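# Press down the marked end of the ivory rocker switch

## Task

Push the marked end of the ivory rocker switch down so that it remains down, with the switch still lying flat. At the end nothing of the robot may touch the switch, and any drink can, parts box or small stack bin must still be upright.

## Robot and tools

Robot: two arms, left_arm and right_arm, each with six joints plus a two-finger gripper. Joint order, used everywhere (rows and result lists): waist, shoulder, elbow, wrist pitch, wrist yaw, wrist roll. Stated joint ranges in rad: waist -2.618 to 3.054, shoulder 0.000 to 3.142, elbow 0.000 to 3.142, wrist pitch -1.571 to 1.571, wrist yaw -1.571 to 1.571, wrist roll -2.094 to 2.094; real ends may differ by up to 0.059 rad either way.

Frame: all hand positions, orientations and velocities are in the scene frame. Its origin sits at table-top height, halfway between the two nominal arm bases; +z points up, +x points out across the table, and left_arm is on the +y side (arm names do not match image left/right). Real bases are offset from nominal; a BASES line, if present, gives their calibrated spots. Reported hand positions can be a few cm off, more at long reach.

Row format (shared by execute_actions and move): one flat list of 14 numbers, each in [-1, 1], covering both arms even if one stays still: left_arm's six joint values then its opening, then right_arm's six joint values then its opening. Joint values are offsets, not poses, counted from the Joint targets shown in the latest result (as they stand when the action or move begins, not from the previous row). Scale: 1.0 equals 2.224 rad for waist, shoulder, elbow and 8.485 rad for the three wrist joints, so small numbers matter a lot for wrists. Opening is absolute: +1 fully open, -1 closed. Sending 0 for a gripper closes it halfway, so resend its present command (see Tool commands) to leave it alone.

execute_actions: actions is a list of actions; each action is a table of up to 15 rows, one row per 1/30 s step; if shorter, its last row is held to fill 15 steps (0.5 s per action). An empty list just reports state. An action is rejected for both arms if any joint would go more than 0.059 rad beyond its range end; a malformed action rejects the whole call. cameras selects images: omit, null or ["all"] for both, [] for none.

move: target is one row or a list of up to 15 rows; every row's offsets count from the same starting Joint targets. All joints travel together along paths of at least 0.5 s, without avoiding obstacles or the other arm. speed (rad/s, 0.01 to 12.57, default 0.5) caps the fastest joint; one value or one per target. blend (rad) rounds corners at intermediate targets. opening_speed (per s on the -1..1 scale, at least 0.2) ramps the gripper; use a low value when closing on fragile parts. blocking=false returns after about 0.5 s while the move continues. The result adds a move: line such as done, off_target (resting more than 0.035 rad from target), moving, held or fault; done does not prove no contact. Faster moves and targets set deeper past a contact push harder.

wait: seconds 0 to 10; arms keep their last command, a running move continues. stop: brakes a running move, needing some room. zoom_image: camera cam_head_left or cam_head_right, region [x0, y0, x1, y1] in image pixels from the top-left, at most 504 by 504. finished_scene: scene number 1 to 3; ends the scene irreversibly, so only call it once the switch stays down and the hand has pulled away.

Motion limits: each step a joint target can lead its measured angle by at most 0.339 rad (first three joints) or 2.2 rad (wrists); if targets would put a gripper over 200 mm from where it is, that arm's targets are scaled back. Big displacements may need several actions; tiny ones may not start. An unfinished motion should be re-commanded. To stop an arm pushing, command its targets back past its Joint positions.

Result lines: end_effector_position (m) is the point between the finger pads, about 1 cm behind the fingertips; fingers point along gripper +z and open along its y. Joint positions and Joint velocities give rad and rad/s per arm, plus the pad gap in m (0.094 open). grip_measured uses the opening scale and may read slightly wide when empty. Joint targets is the base for your next offsets. Tool commands shows each gripper's current command. joint sent to its limit means a joint hit its end. joint command not followed means the clearance check altered targets. Joint torques (N m, positive toward larger angle) include arm weight and offsets; joints 1 to 3 flip sign beyond ±28. Action calls also list joint positions at some steps. within noise on velocities means the arm is still.

Cameras: cam_head_left and cam_head_right, 896x504 each, both mounted high behind the arms looking down at the table; calibration (pinhole plus radial, K and T_world_to_cam) is given and may be off by a couple of degrees and millimetres.

Avoid: hitting or slamming the switch or anything else, pressing the two arms against each other, knocking over the can, box or bin, pushing anything off the table, and straining toward unreachable poses (motors heat; MOTOR HOT warns near 75 °C, at 90 °C the arm folds and stops). A camera cable resting on the switch counts as touching it. Approach from above, press the marked end gently with closed fingertips, then lift clear.

Each tool is called after "Emit:" as name(argument=value, ...), one argument or row to a line, values as JSON.

## Session

Emit:
execute_actions(
  actions=[],
)

Scene clock: 0.00 s.
left_arm: end_effector_position=(+0.4286, +0.2967, +0.1025) grip_measured=+1.000 end_effector_quat_wxyz=(+0.594, -0.058, +0.801, +0.043) | right_arm: end_effector_position=(+0.4064, -0.2592, +0.1034) grip_measured=+1.000 end_effector_quat_wxyz=(+0.590, +0.008, +0.807, -0.016)
Joint positions: left_arm=[0.015 1.55 0.343 0.908 -0.141 -0.044 0.094] | right_arm=[-0.012 1.559 0.377 0.875 -0.004 -0.019 0.094]
Joint velocities: within noise
Joint torques (N m): no reading
Heat: left arm: 25 °C; right arm: 29 °C.
Joint targets: left_arm=[0.015 1.542 0.352 0.915 -0.142 -0.045] | right_arm=[-0.012 1.552 0.383 0.873 -0.004 -0.019]
Tool commands: left_gripper/opening=+1.0 right_gripper/opening=+1.0

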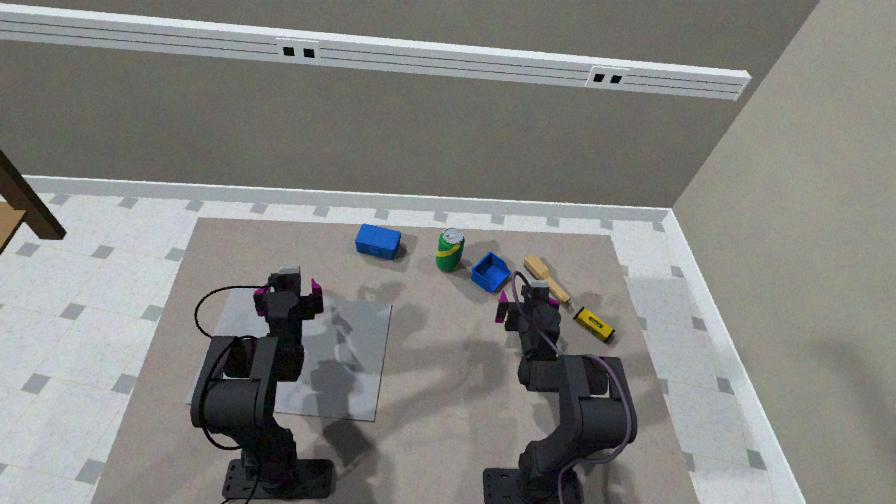

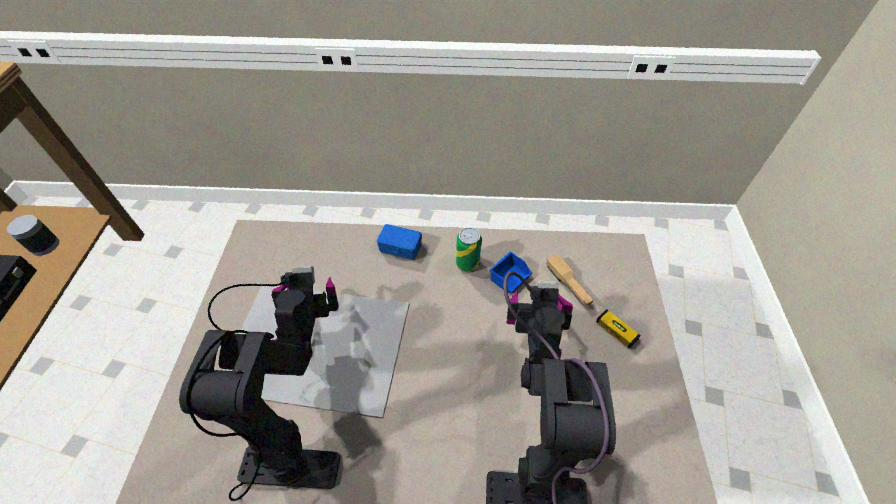

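Emit:
zoom_image(
  camera="cam_head_left",
  region=[180, 200, 420, 440],
)

Emit:
zoom_image(
  camera="cam_head_right",
  region=[440, 210, 680, 450],
)

Emit:
zoom_image(
  camera="cam_head_left",
  region=[440, 210, 680, 450],
)

Emit:
zoom_image(
  camera="cam_head_right",
  region=[180, 200, 420, 440],
)

Scaled by 2.100 from the camera's 896x504 image, which has a finer 1280x720 frame.

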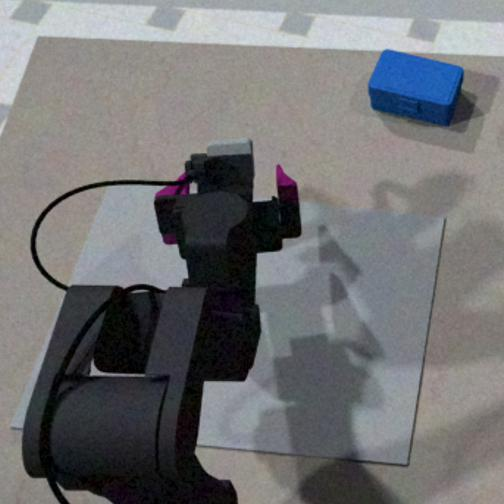

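Scaled by 2.100 from the camera's 896x504 image, which has a finer 1280x720 frame.

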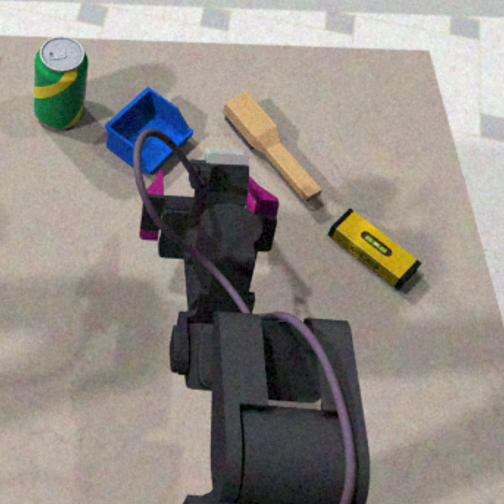

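Scaled by 2.100 from the camera's 896x504 image, which has a finer 1280x720 frame.

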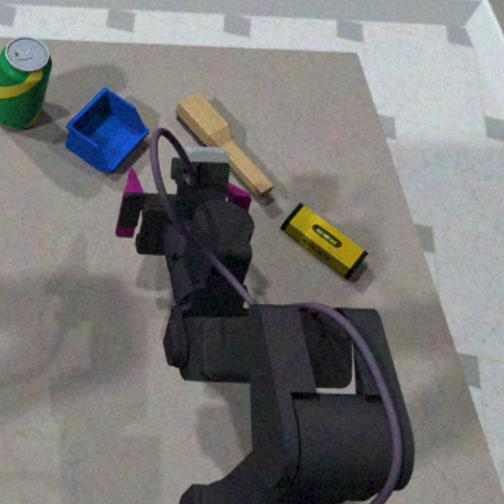

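Scaled by 2.100 from the camera's 896x504 image, which has a finer 1280x720 frame.

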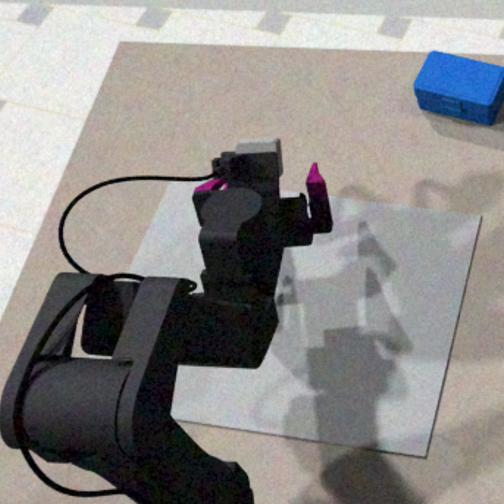

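Emit:
move(
  target=[0, -0.2248, 0, 0, 0, 0, 1, 0, -0.2248, 0, 0, 0, 0, 1],
  speed=0.8,
)

Scene clock: 16.60 s.
left_arm: end_effector_position=(+0.3910, +0.2968, +0.2839) grip_measured=+1.000 end_effector_quat_wxyz=(+0.774, -0.068, +0.629, +0.026) | right_arm: end_effector_position=(+0.3680, -0.2575, +0.2849) grip_measured=+1.000 end_effector_quat_wxyz=(+0.767, +0.006, +0.641, -0.022)
Joint positions: left_arm=[0.015 1.053 0.343 0.914 -0.141 -0.044 0.094] | right_arm=[-0.012 1.061 0.377 0.864 -0.004 -0.019 0.094]
Joint velocities: within noise
Joint torques (N m): left_arm=[-0.06 -2.92 8.54 2.09 0.03 -0.07] | right_arm=[-0.01 -2.35 7.98 2.09 -0.01 -0.02]
Heat: left arm: 28 °C; right arm: 33 °C.
Joint targets: left_arm=[0.015 1.042 0.352 0.915 -0.142 -0.045] | right_arm=[-0.012 1.052 0.383 0.873 -0.004 -0.019]
move: done

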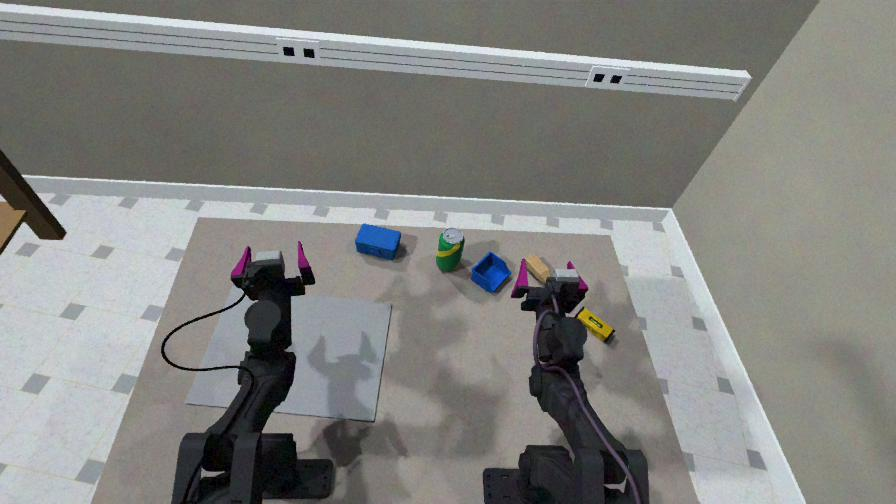

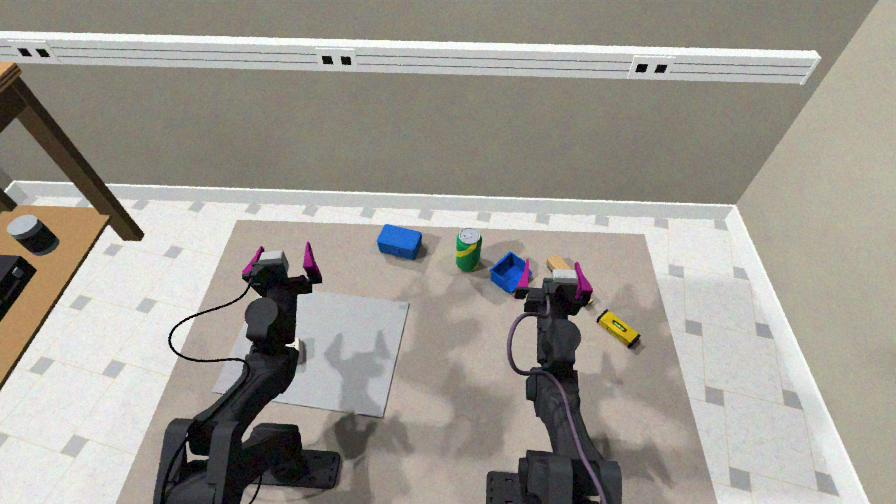

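Emit:
move(
  target=[0.27, 0, 0, 0, 0, 0, 1, 0, 0, 0, 0, 0, 0, 1],
  speed=0.8,
)

Scene clock: 18.67 s.
left_arm: end_effector_position=(+0.3160, +0.4919, +0.2839) grip_measured=+1.000 end_effector_quat_wxyz=(+0.733, -0.248, +0.581, +0.251) | right_arm: end_effector_position=(+0.3680, -0.2575, +0.2849) grip_measured=+1.000 end_effector_quat_wxyz=(+0.767, +0.006, +0.641, -0.022)
Joint positions: left_arm=[0.609 1.053 0.343 0.914 -0.14 -0.044 0.094] | right_arm=[-0.012 1.061 0.377 0.864 -0.004 -0.019 0.094]
Joint velocities: within noise
Joint torques (N m): left_arm=[0.46 -2.96 8.59 2.06 -0.02 -0.01] | right_arm=[-0.01 -2.33 7.99 2.09 -0.02 -0.03]
Heat: left arm: 29 °C; right arm: 33 °C.
Joint targets: left_arm=[0.615 1.042 0.352 0.915 -0.142 -0.045] | right_arm=[-0.012 1.052 0.383 0.873 -0.004 -0.019]
move: done

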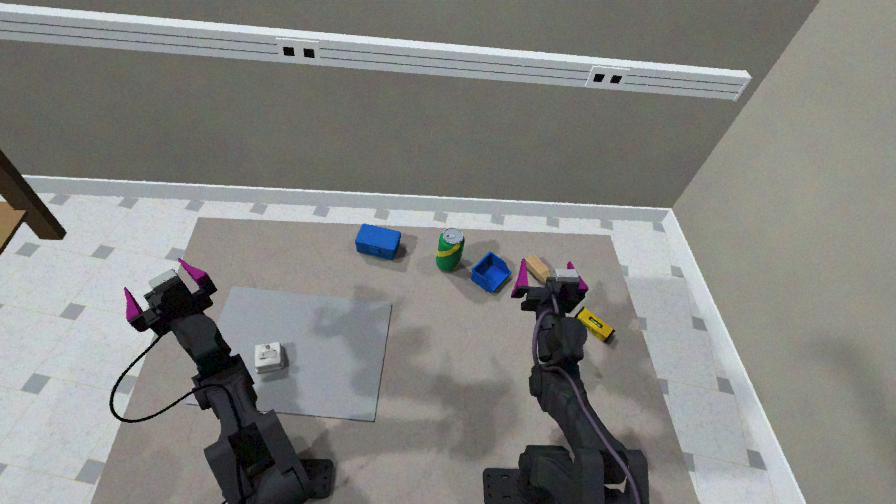

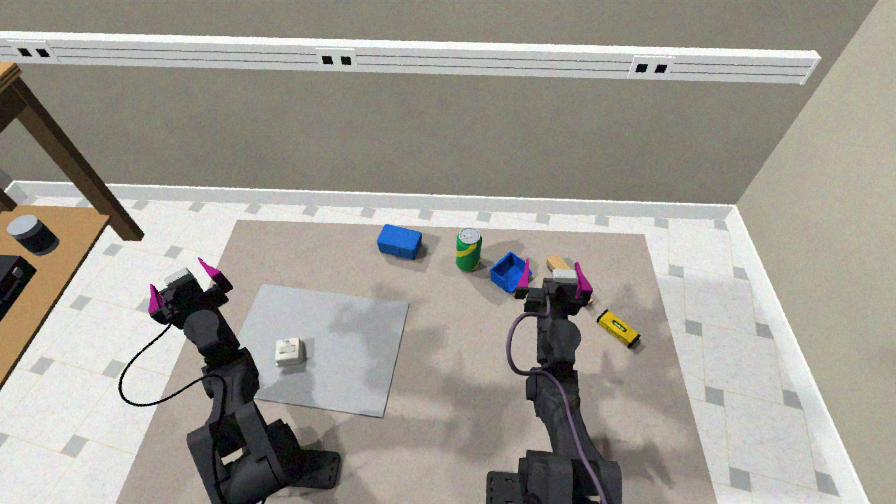

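Emit:
zoom_image(
  camera="cam_head_left",
  region=[240, 330, 300, 390],
)

Emit:
zoom_image(
  camera="cam_head_right",
  region=[260, 320, 320, 380],
)

Scaled by 8.400 from the camera's 896x504 image, which has a finer 1280x720 frame.

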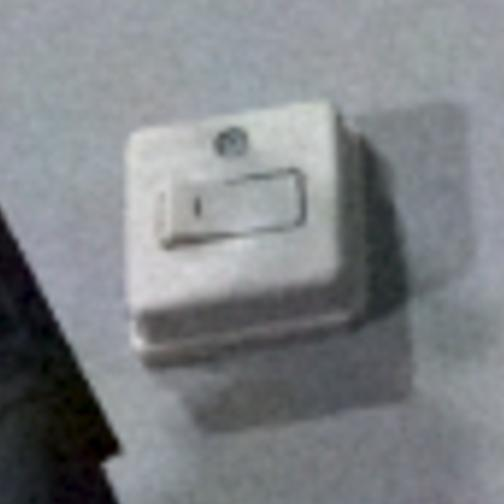

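Scaled by 8.400 from the camera's 896x504 image, which has a finer 1280x720 frame.

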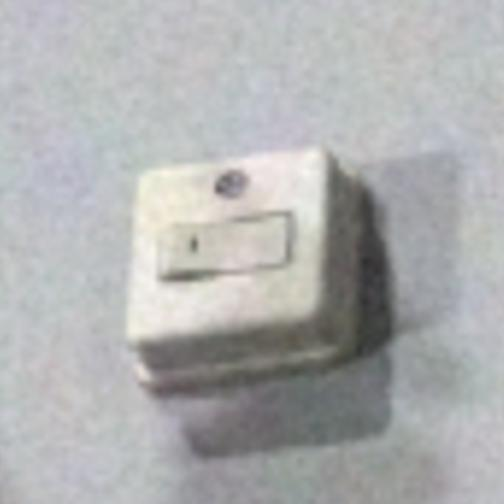

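Emit:
move(
  target=[-0.16255, 0.23471, 0.46506, -0.27202, 0.016735, 0.0053, -1, 0, 0, 0, 0, 0, 0, 1],
  speed=0.8,
)

Scene clock: 40.60 s.
left_arm: end_effector_position=(+0.2915, +0.3380, +0.1469) grip_measured=-0.995 end_effector_quat_wxyz=(-0.002, -0.125, +0.992, +0.005) | right_arm: end_effector_position=(+0.3680, -0.2575, +0.2849) grip_measured=+1.000 end_effector_quat_wxyz=(+0.767, +0.006, +0.641, -0.022)
Joint positions: left_arm=[0.259 1.548 1.359 -1.384 -0.011 -0.011 0] | right_arm=[-0.012 1.061 0.377 0.864 -0.004 -0.019 0.094]
Joint velocities: within noise
Joint torques (N m): left_arm=[-0.53 -4.18 9.42 0.43 0.11 0.04] | right_arm=[0.01 -2.36 7.99 2.09 -0.01 -0.03]
Heat: left arm: 30 °C; right arm: 34 °C.
Joint targets: left_arm=[0.253 1.564 1.386 -1.393 0.000 0.000] | right_arm=[-0.012 1.052 0.383 0.873 -0.004 -0.019]
move: done

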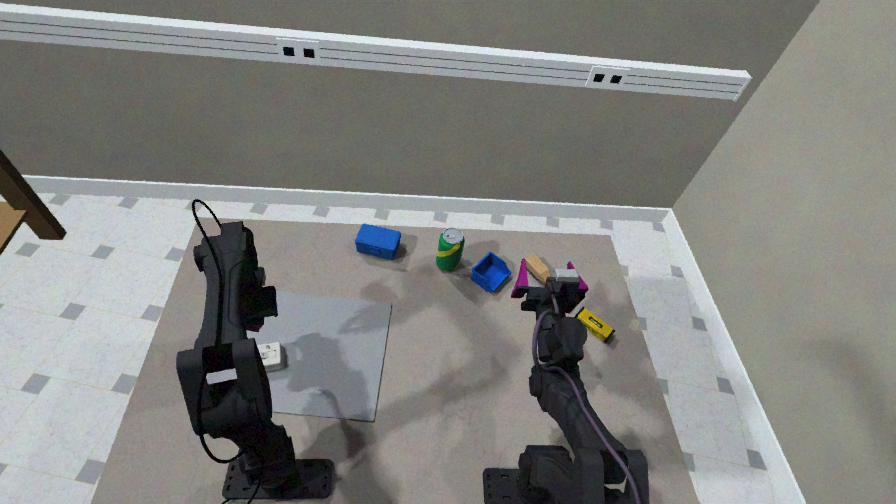

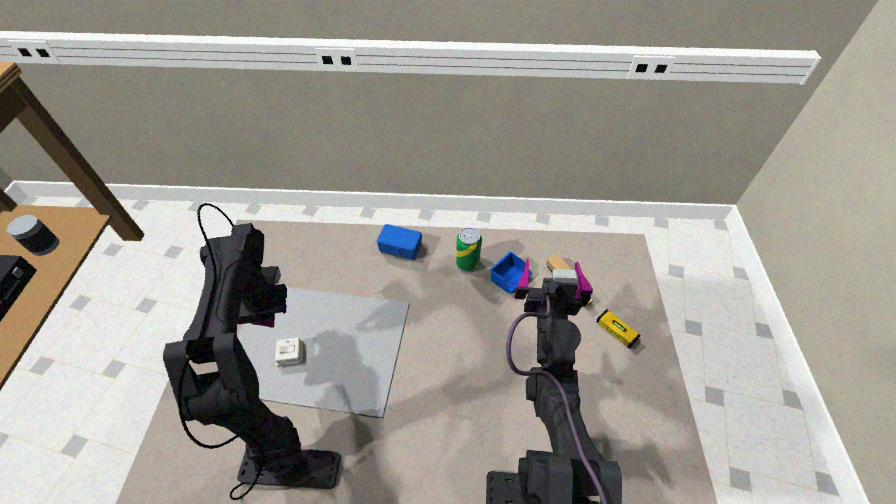

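Emit:
zoom_image(
  camera="cam_head_right",
  region=[220, 280, 320, 380],
)

Emit:
zoom_image(
  camera="cam_head_left",
  region=[210, 280, 310, 380],
)

Scaled by 5.040 from the camera's 896x504 image, which has a finer 1280x720 frame.

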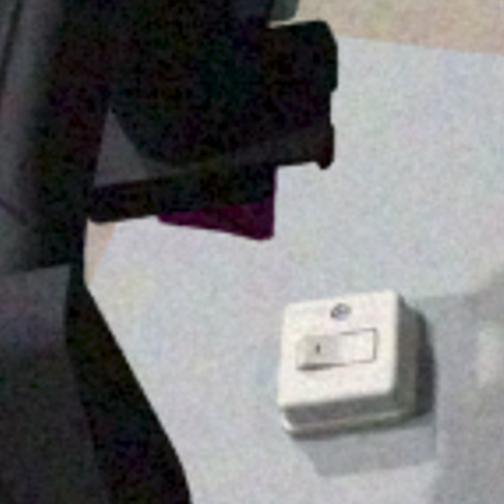

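Scaled by 5.040 from the camera's 896x504 image, which has a finer 1280x720 frame.

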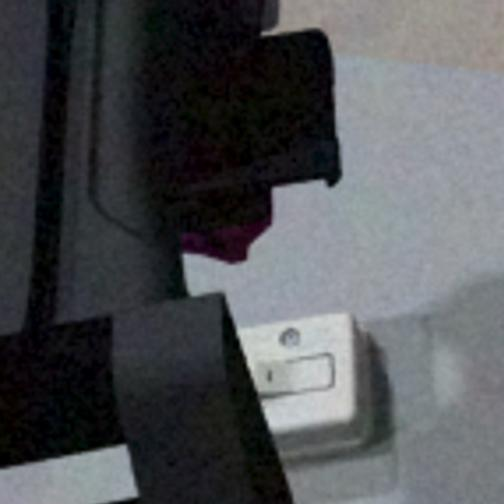

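Emit:
move(
  target=[0.0173, 0.00886, -0.12576, 0.03531, 0, 0, -1, 0, 0, 0, 0, 0, 0, 1],
  speed=0.4,
)

Emit:
zoom_image(
  camera="cam_head_right",
  region=[220, 290, 320, 390],
)

Emit:
zoom_image(
  camera="cam_head_left",
  region=[210, 290, 310, 390],
)

Scene clock: 54.87 s.
left_arm: end_effector_position=(+0.2908, +0.3451, +0.0789) grip_measured=-0.995 end_effector_quat_wxyz=(+0.000, -0.139, +0.990, +0.005) | right_arm: end_effector_position=(+0.3680, -0.2575, +0.2849) grip_measured=+1.000 end_effector_quat_wxyz=(+0.767, +0.006, +0.641, -0.022)
Joint positions: left_arm=[0.286 1.571 1.11 -1.109 -0.01 -0.01 0] | right_arm=[-0.012 1.061 0.377 0.864 -0.004 -0.019 0.094]
Joint velocities: within noise
Joint torques (N m): left_arm=[0.44 -4.7 6.3 0.68 0.11 0.08] | right_arm=[0.01 -2.35 7.99 2.09 -0.01 -0.03]
Heat: left arm: 28 °C; right arm: 35 °C.
Joint targets: left_arm=[0.292 1.583 1.107 -1.094 0.000 0.000] | right_arm=[-0.012 1.052 0.383 0.873 -0.004 -0.019]
move: done

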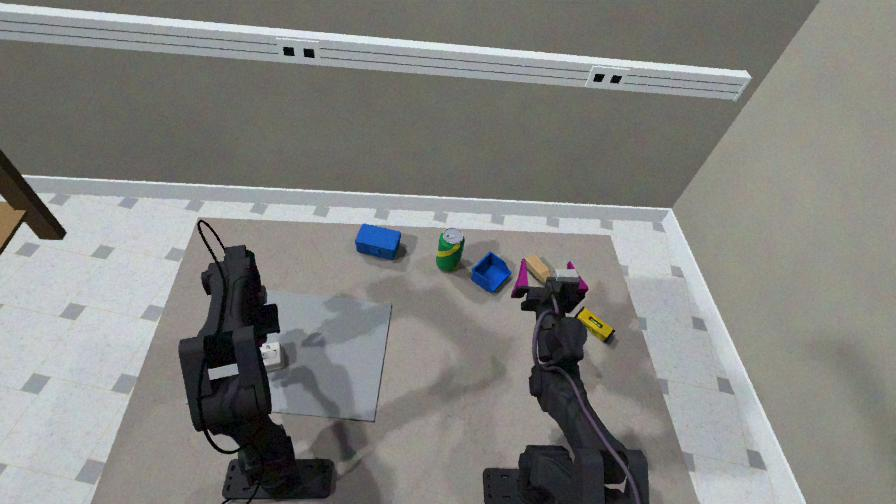

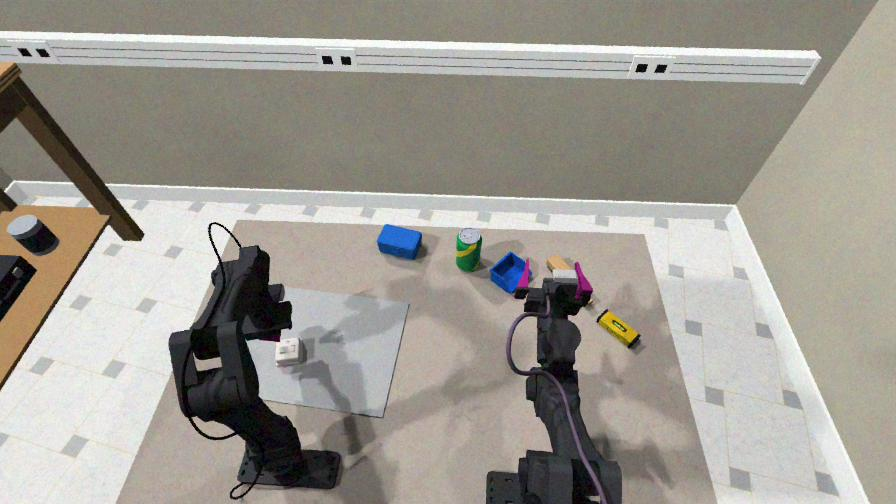

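Scaled by 5.040 from the camera's 896x504 image, which has a finer 1280x720 frame.

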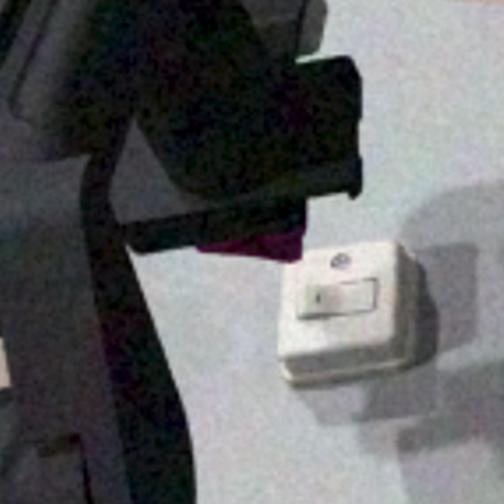

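Scaled by 5.040 from the camera's 896x504 image, which has a finer 1280x720 frame.

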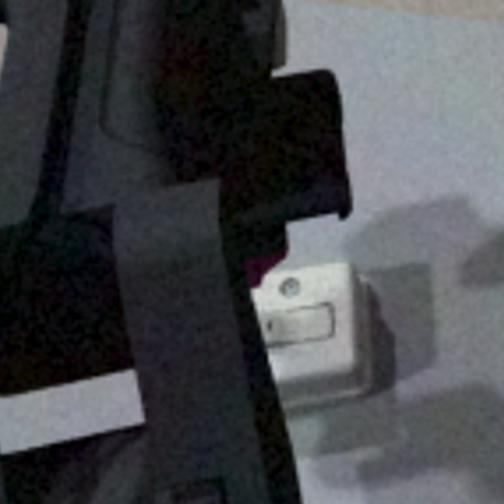

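Emit:
move(
  target=[0.0013, 0.01565, -0.03804, 0.01398, 0, 0, -1, 0, 0, 0, 0, 0, 0, 1],
  speed=0.15,
)

Emit:
zoom_image(
  camera="cam_head_right",
  region=[250, 310, 310, 370],
)

Emit:
zoom_image(
  camera="cam_head_left",
  region=[230, 310, 290, 370],
)

Scene clock: 68.73 s.
left_arm: end_effector_position=(+0.2920, +0.3461, +0.0509) grip_measured=-0.995 end_effector_quat_wxyz=(+0.001, -0.140, +0.990, +0.005) | right_arm: end_effector_position=(+0.3680, -0.2575, +0.2849) grip_measured=+1.000 end_effector_quat_wxyz=(+0.767, +0.006, +0.641, -0.022)
Joint positions: left_arm=[0.288 1.604 1.027 -0.991 -0.01 -0.01 0] | right_arm=[-0.012 1.061 0.377 0.864 -0.004 -0.019 0.094]
Joint velocities: within noise
Joint torques (N m): left_arm=[0.5 -4.59 5.89 0.64 0.13 0.09] | right_arm=[-0.01 -2.35 8.02 2.1 -0.02 -0.02]
Heat: left arm: 27 °C; right arm: 36 °C.
Joint targets: left_arm=[0.295 1.618 1.022 -0.975 0.000 0.000] | right_arm=[-0.012 1.052 0.383 0.873 -0.004 -0.019]
move: done

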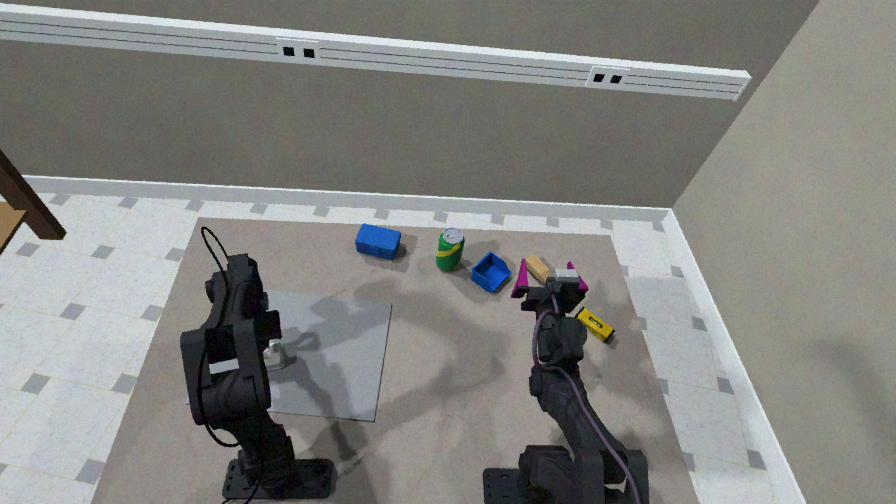

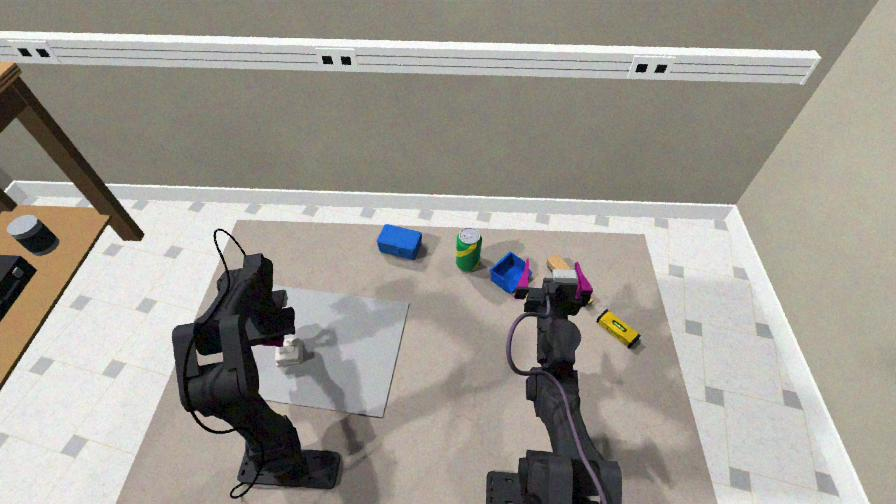

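Scaled by 8.400 from the camera's 896x504 image, which has a finer 1280x720 frame.

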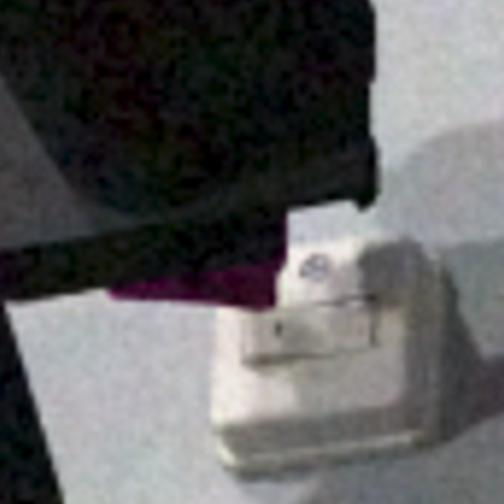

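Scaled by 8.400 from the camera's 896x504 image, which has a finer 1280x720 frame.

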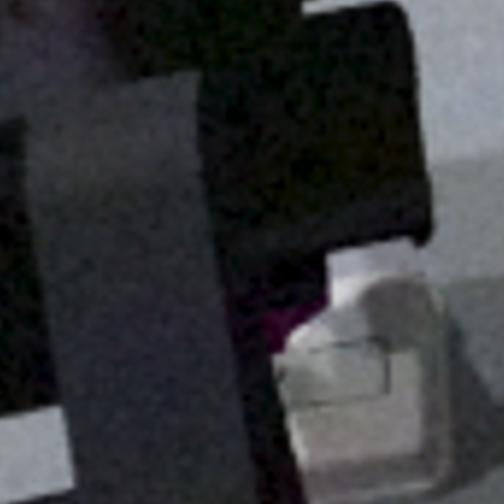

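Emit:
move(
  target=[
    [0, -0.0243, 0.1637, -0.04926, 0, 0, -1, 0, 0, 0, 0, 0, 0, 1],
    [-0.13264, -0.25899, -0.30126, 0.22275, 0, 0, -1, 0, 0, 0, 0, 0, 0, 1],
  ],
  speed=0.8,
)

Emit:
zoom_image(
  camera="cam_head_right",
  region=[240, 220, 340, 320],
)

Emit:
zoom_image(
  camera="cam_head_left",
  region=[220, 220, 320, 320],
)

Scene clock: 81.87 s.
left_arm: end_effector_position=(+0.3963, +0.2701, +0.2836) grip_measured=-0.995 end_effector_quat_wxyz=(+0.771, -0.003, +0.637, -0.006) | right_arm: end_effector_position=(+0.3680, -0.2575, +0.2849) grip_measured=+1.000 end_effector_quat_wxyz=(+0.767, +0.006, +0.641, -0.022)
Joint positions: left_arm=[0.006 1.064 0.36 0.895 -0.008 -0.01 0] | right_arm=[-0.012 1.061 0.377 0.864 -0.004 -0.019 0.094]
Joint velocities: within noise
Joint torques (N m): left_arm=[-0.65 -3.78 7.04 2.28 0.12 0.08] | right_arm=[0.01 -2.35 7.99 2.09 -0.01 -0.02]
Heat: left arm: 27 °C; right arm: 36 °C.
Joint targets: left_arm=[0.000 1.042 0.352 0.915 0.000 0.000] | right_arm=[-0.012 1.052 0.383 0.873 -0.004 -0.019]
move: done

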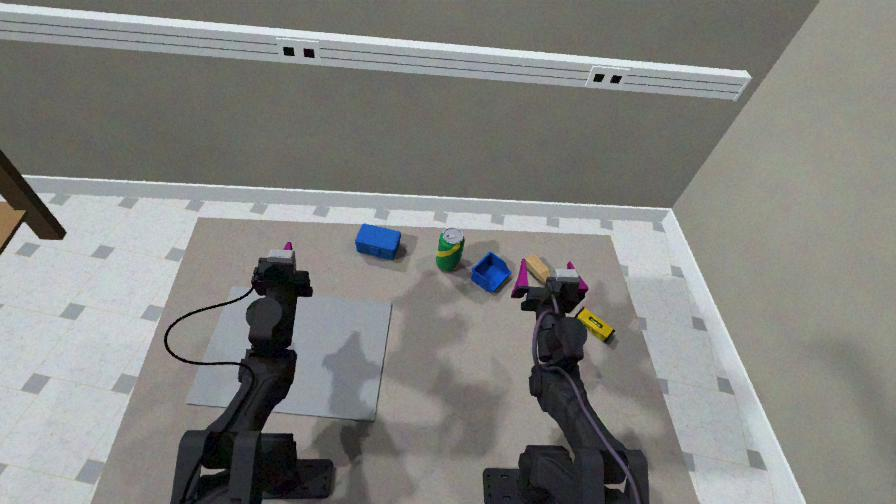

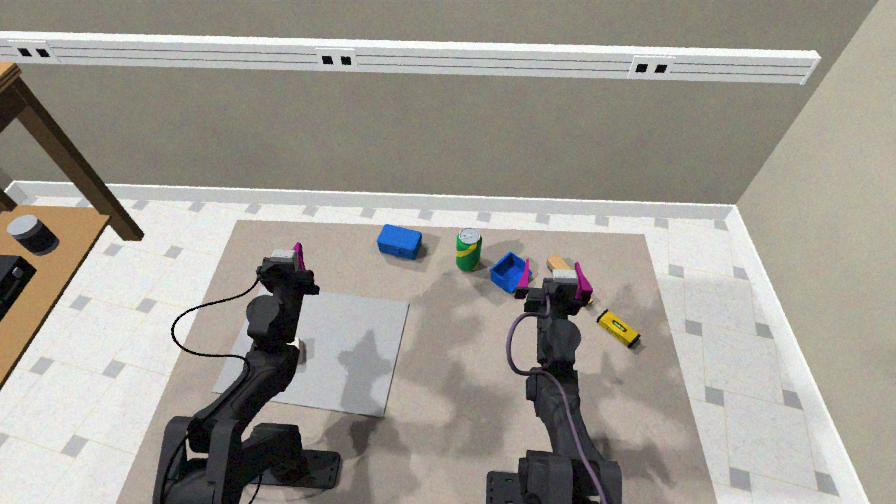

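Scaled by 5.040 from the camera's 896x504 image, which has a finer 1280x720 frame.

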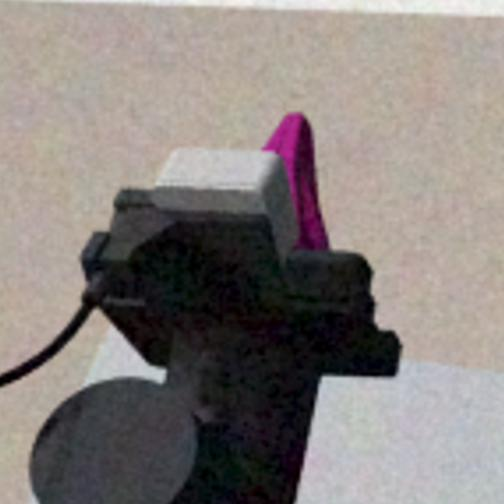

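Scaled by 5.040 from the camera's 896x504 image, which has a finer 1280x720 frame.

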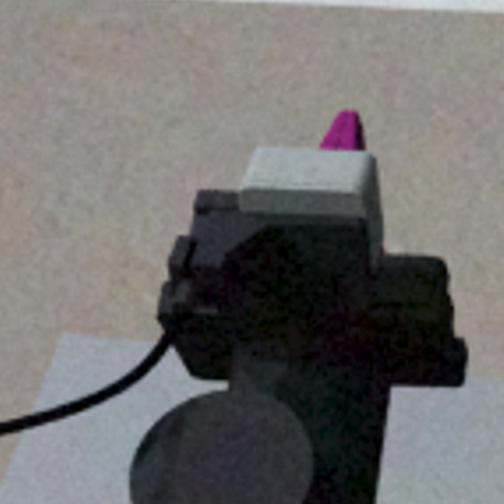

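Emit:
move(
  target=[0, 0, 0, 0, 0, 0.185, -1, 0, 0, 0, 0, 0, 0, 1],
  speed=1.5,
)

Emit:
zoom_image(
  camera="cam_head_right",
  region=[240, 220, 340, 320],
)

Emit:
zoom_image(
  camera="cam_head_left",
  region=[220, 220, 320, 320],
)

Scene clock: 87.57 s.
left_arm: end_effector_position=(+0.3963, +0.2700, +0.2839) grip_measured=-0.995 end_effector_quat_wxyz=(+0.548, +0.450, +0.450, +0.543) | right_arm: end_effector_position=(+0.3680, -0.2575, +0.2849) grip_measured=+1.000 end_effector_quat_wxyz=(+0.767, +0.006, +0.641, -0.022)
Joint positions: left_arm=[0.006 1.064 0.36 0.896 -0.007 1.567 0] | right_arm=[-0.012 1.061 0.377 0.864 -0.004 -0.019 0.094]
Joint velocities: within noise
Joint torques (N m): left_arm=[-0.62 -3.89 7.04 2.29 0.11 -0.03] | right_arm=[0.01 -2.33 7.99 2.1 -0.02 -0.03]
Heat: left arm: 28 °C; right arm: 36 °C.
Joint targets: left_arm=[0.000 1.042 0.352 0.915 0.000 1.569] | right_arm=[-0.012 1.052 0.383 0.873 -0.004 -0.019]
move: done

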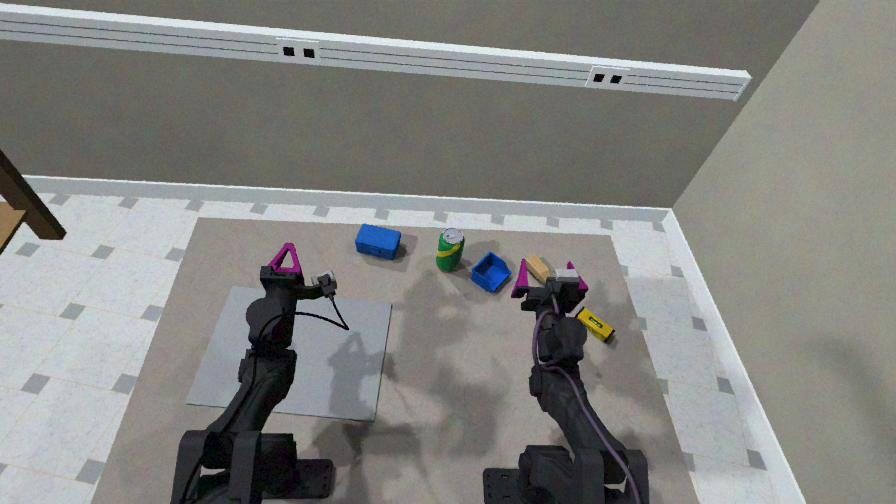

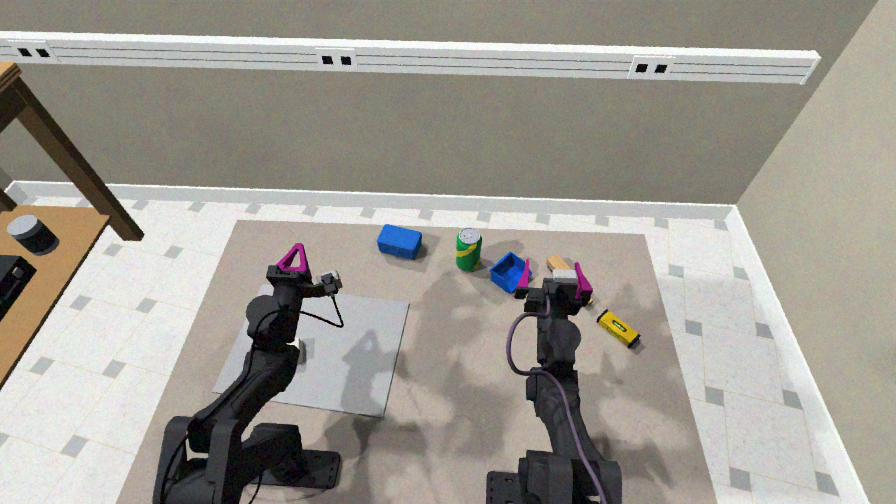

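Scaled by 5.040 from the camera's 896x504 image, which has a finer 1280x720 frame.

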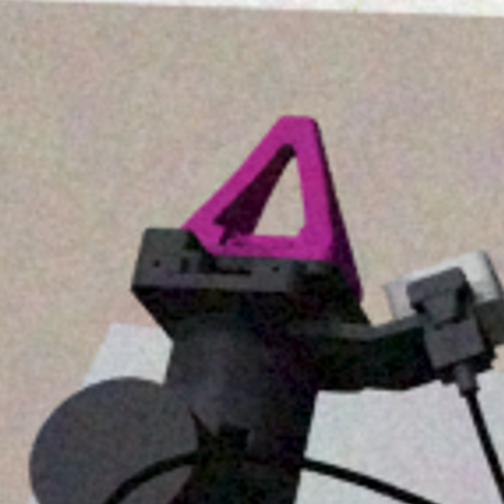

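Scaled by 5.040 from the camera's 896x504 image, which has a finer 1280x720 frame.

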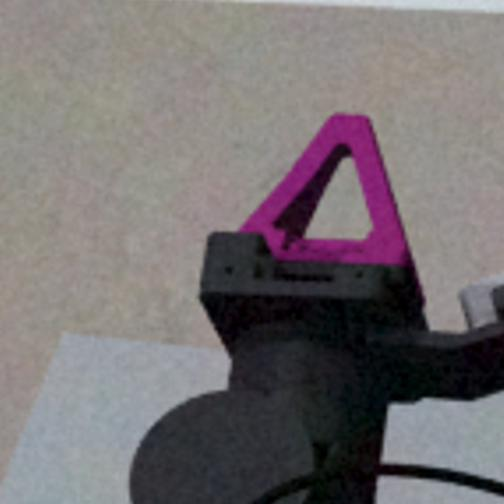

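Emit:
move(
  target=[
    [0.12905, 0.23112, 0.46493, -0.27283, 0, -0.18492, -1, 0, 0, 0, 0, 0, 0, 1],
    [0.12905, 0.24371, 0.30441, -0.22764, 0, -0.18492, -1, 0, 0, 0, 0, 0, 0, 1],
  ],
  speed=[1.0, 0.4],
)

Emit:
zoom_image(
  camera="cam_head_right",
  region=[250, 310, 310, 370],
)

Emit:
zoom_image(
  camera="cam_head_left",
  region=[230, 310, 290, 370],
)

Scene clock: 108.03 s.
left_arm: end_effector_position=(+0.2862, +0.3420, +0.0597) grip_measured=-0.995 end_effector_quat_wxyz=(-0.001, -0.126, +0.992, +0.003) | right_arm: end_effector_position=(+0.3680, -0.2575, +0.2849) grip_measured=+1.000 end_effector_quat_wxyz=(+0.767, +0.006, +0.641, -0.022)
Joint positions: left_arm=[0.281 1.572 1.032 -1.032 -0.007 0.01 0] | right_arm=[-0.012 1.061 0.377 0.864 -0.004 -0.019 0.094]
Joint velocities: within noise
Joint torques (N m): left_arm=[0.49 -4.62 6.22 0.68 0.11 -0.13] | right_arm=[-0.01 -2.35 7.99 2.1 -0.01 -0.02]
Heat: left arm: 30 °C; right arm: 37 °C.
Joint targets: left_arm=[0.287 1.584 1.029 -1.016 0.000 0.001] | right_arm=[-0.012 1.052 0.383 0.873 -0.004 -0.019]
move: done

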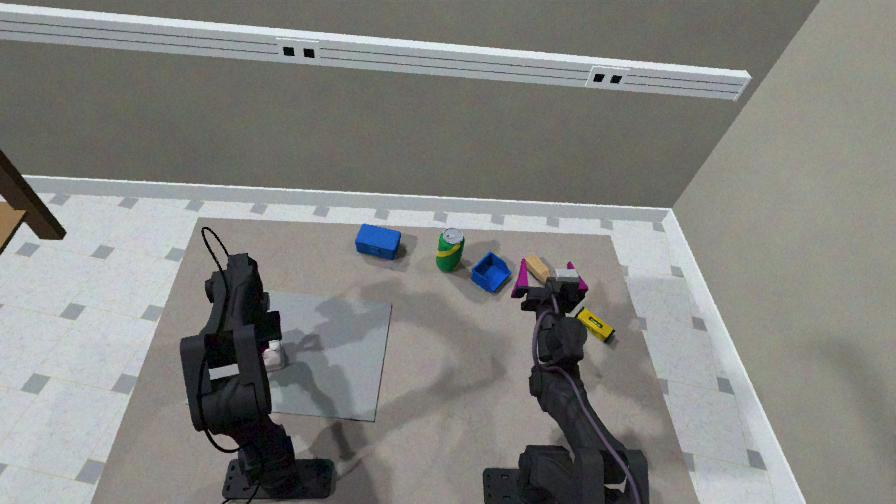

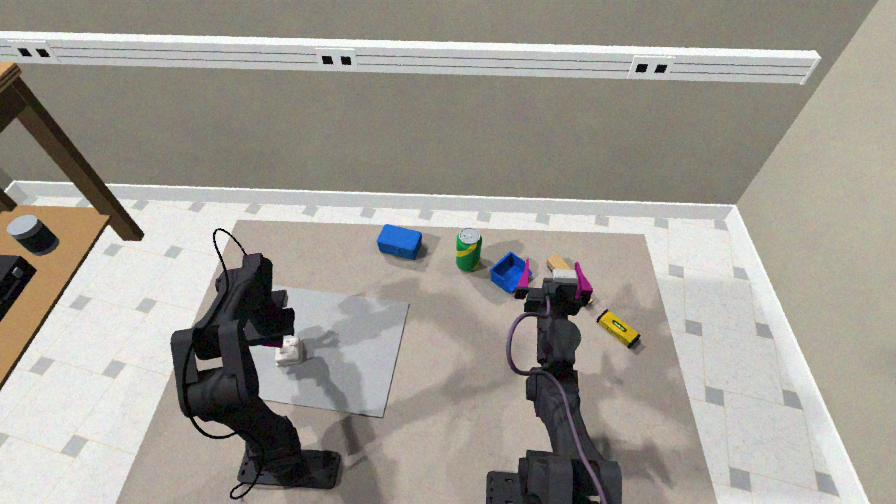

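Scaled by 8.400 from the camera's 896x504 image, which has a finer 1280x720 frame.

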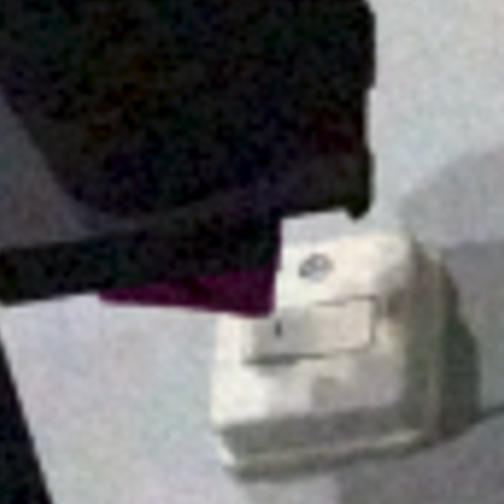

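Scaled by 8.400 from the camera's 896x504 image, which has a finer 1280x720 frame.

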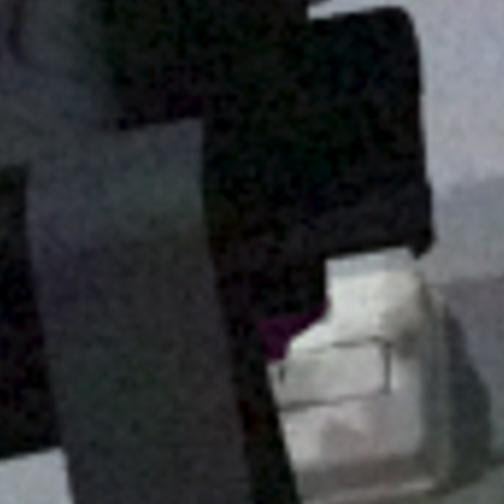

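Emit:
move(
  target=[0, 0.00724, -0.01538, 0.00593, 0, 0, -1, 0, 0, 0, 0, 0, 0, 1],
  speed=0.1,
)

Emit:
zoom_image(
  camera="cam_head_right",
  region=[250, 310, 310, 370],
)

Emit:
zoom_image(
  camera="cam_head_left",
  region=[230, 310, 290, 370],
)

Scene clock: 111.73 s.
left_arm: end_effector_position=(+0.2873, +0.3423, +0.0489) grip_measured=-0.995 end_effector_quat_wxyz=(+0.002, -0.126, +0.992, +0.004) | right_arm: end_effector_position=(+0.3680, -0.2575, +0.2849) grip_measured=+1.000 end_effector_quat_wxyz=(+0.767, +0.006, +0.641, -0.022)
Joint positions: left_arm=[0.281 1.586 1.001 -0.982 -0.007 0.01 0] | right_arm=[-0.012 1.061 0.377 0.864 -0.004 -0.019 0.094]
Joint velocities: within noise
Joint torques (N m): left_arm=[0.51 -4.44 5.87 0.68 0.09 -0.14] | right_arm=[-0.01 -2.35 7.99 2.1 -0.01 -0.02]
Heat: left arm: 29 °C; right arm: 37 °C.
Joint targets: left_arm=[0.287 1.600 0.995 -0.966 0.000 0.000] | right_arm=[-0.012 1.052 0.383 0.873 -0.004 -0.019]
move: done

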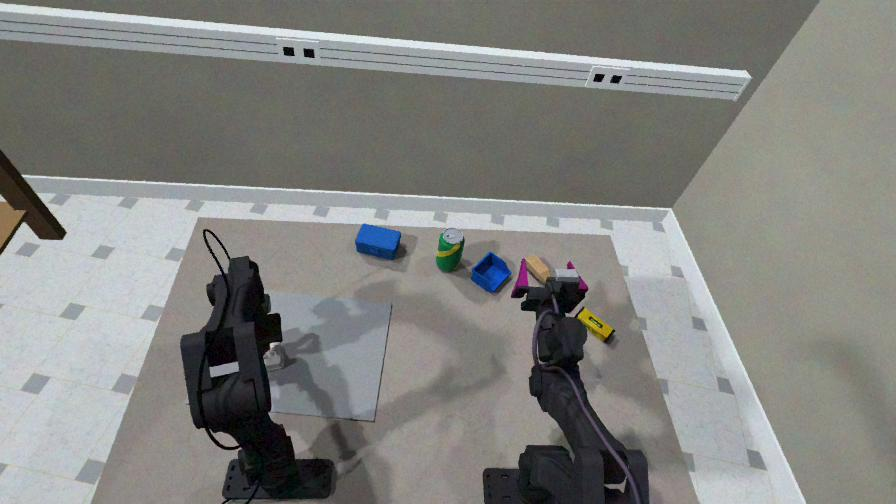

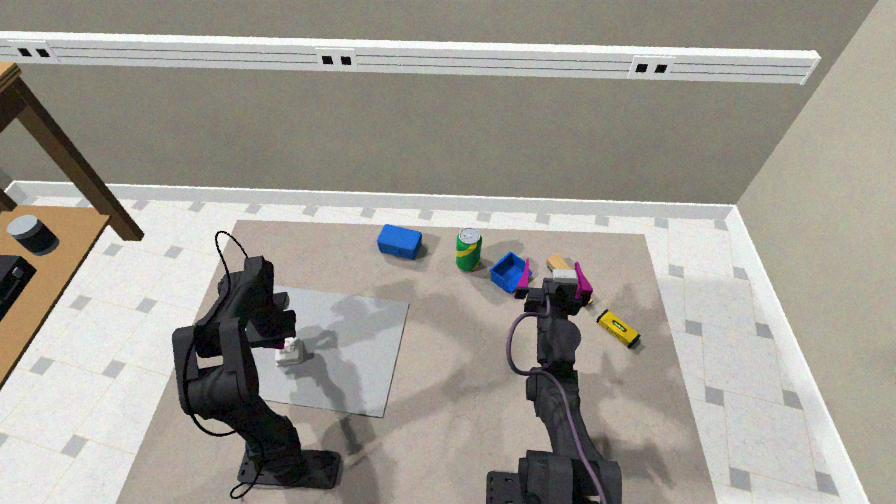

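Scaled by 8.400 from the camera's 896x504 image, which has a finer 1280x720 frame.

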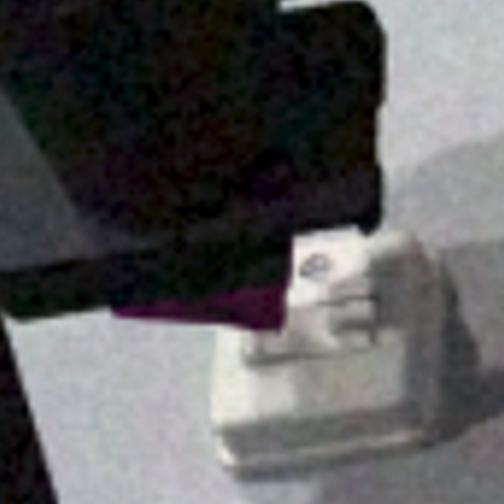

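Scaled by 8.400 from the camera's 896x504 image, which has a finer 1280x720 frame.

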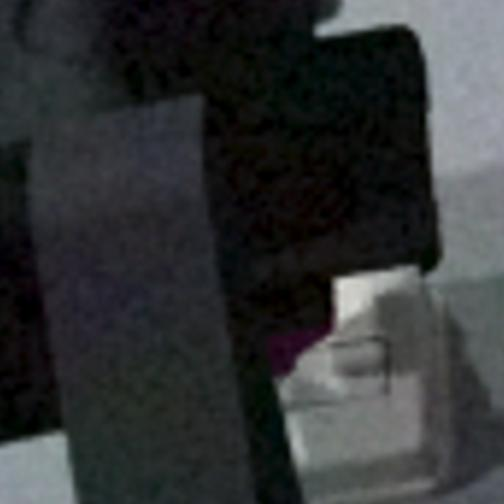

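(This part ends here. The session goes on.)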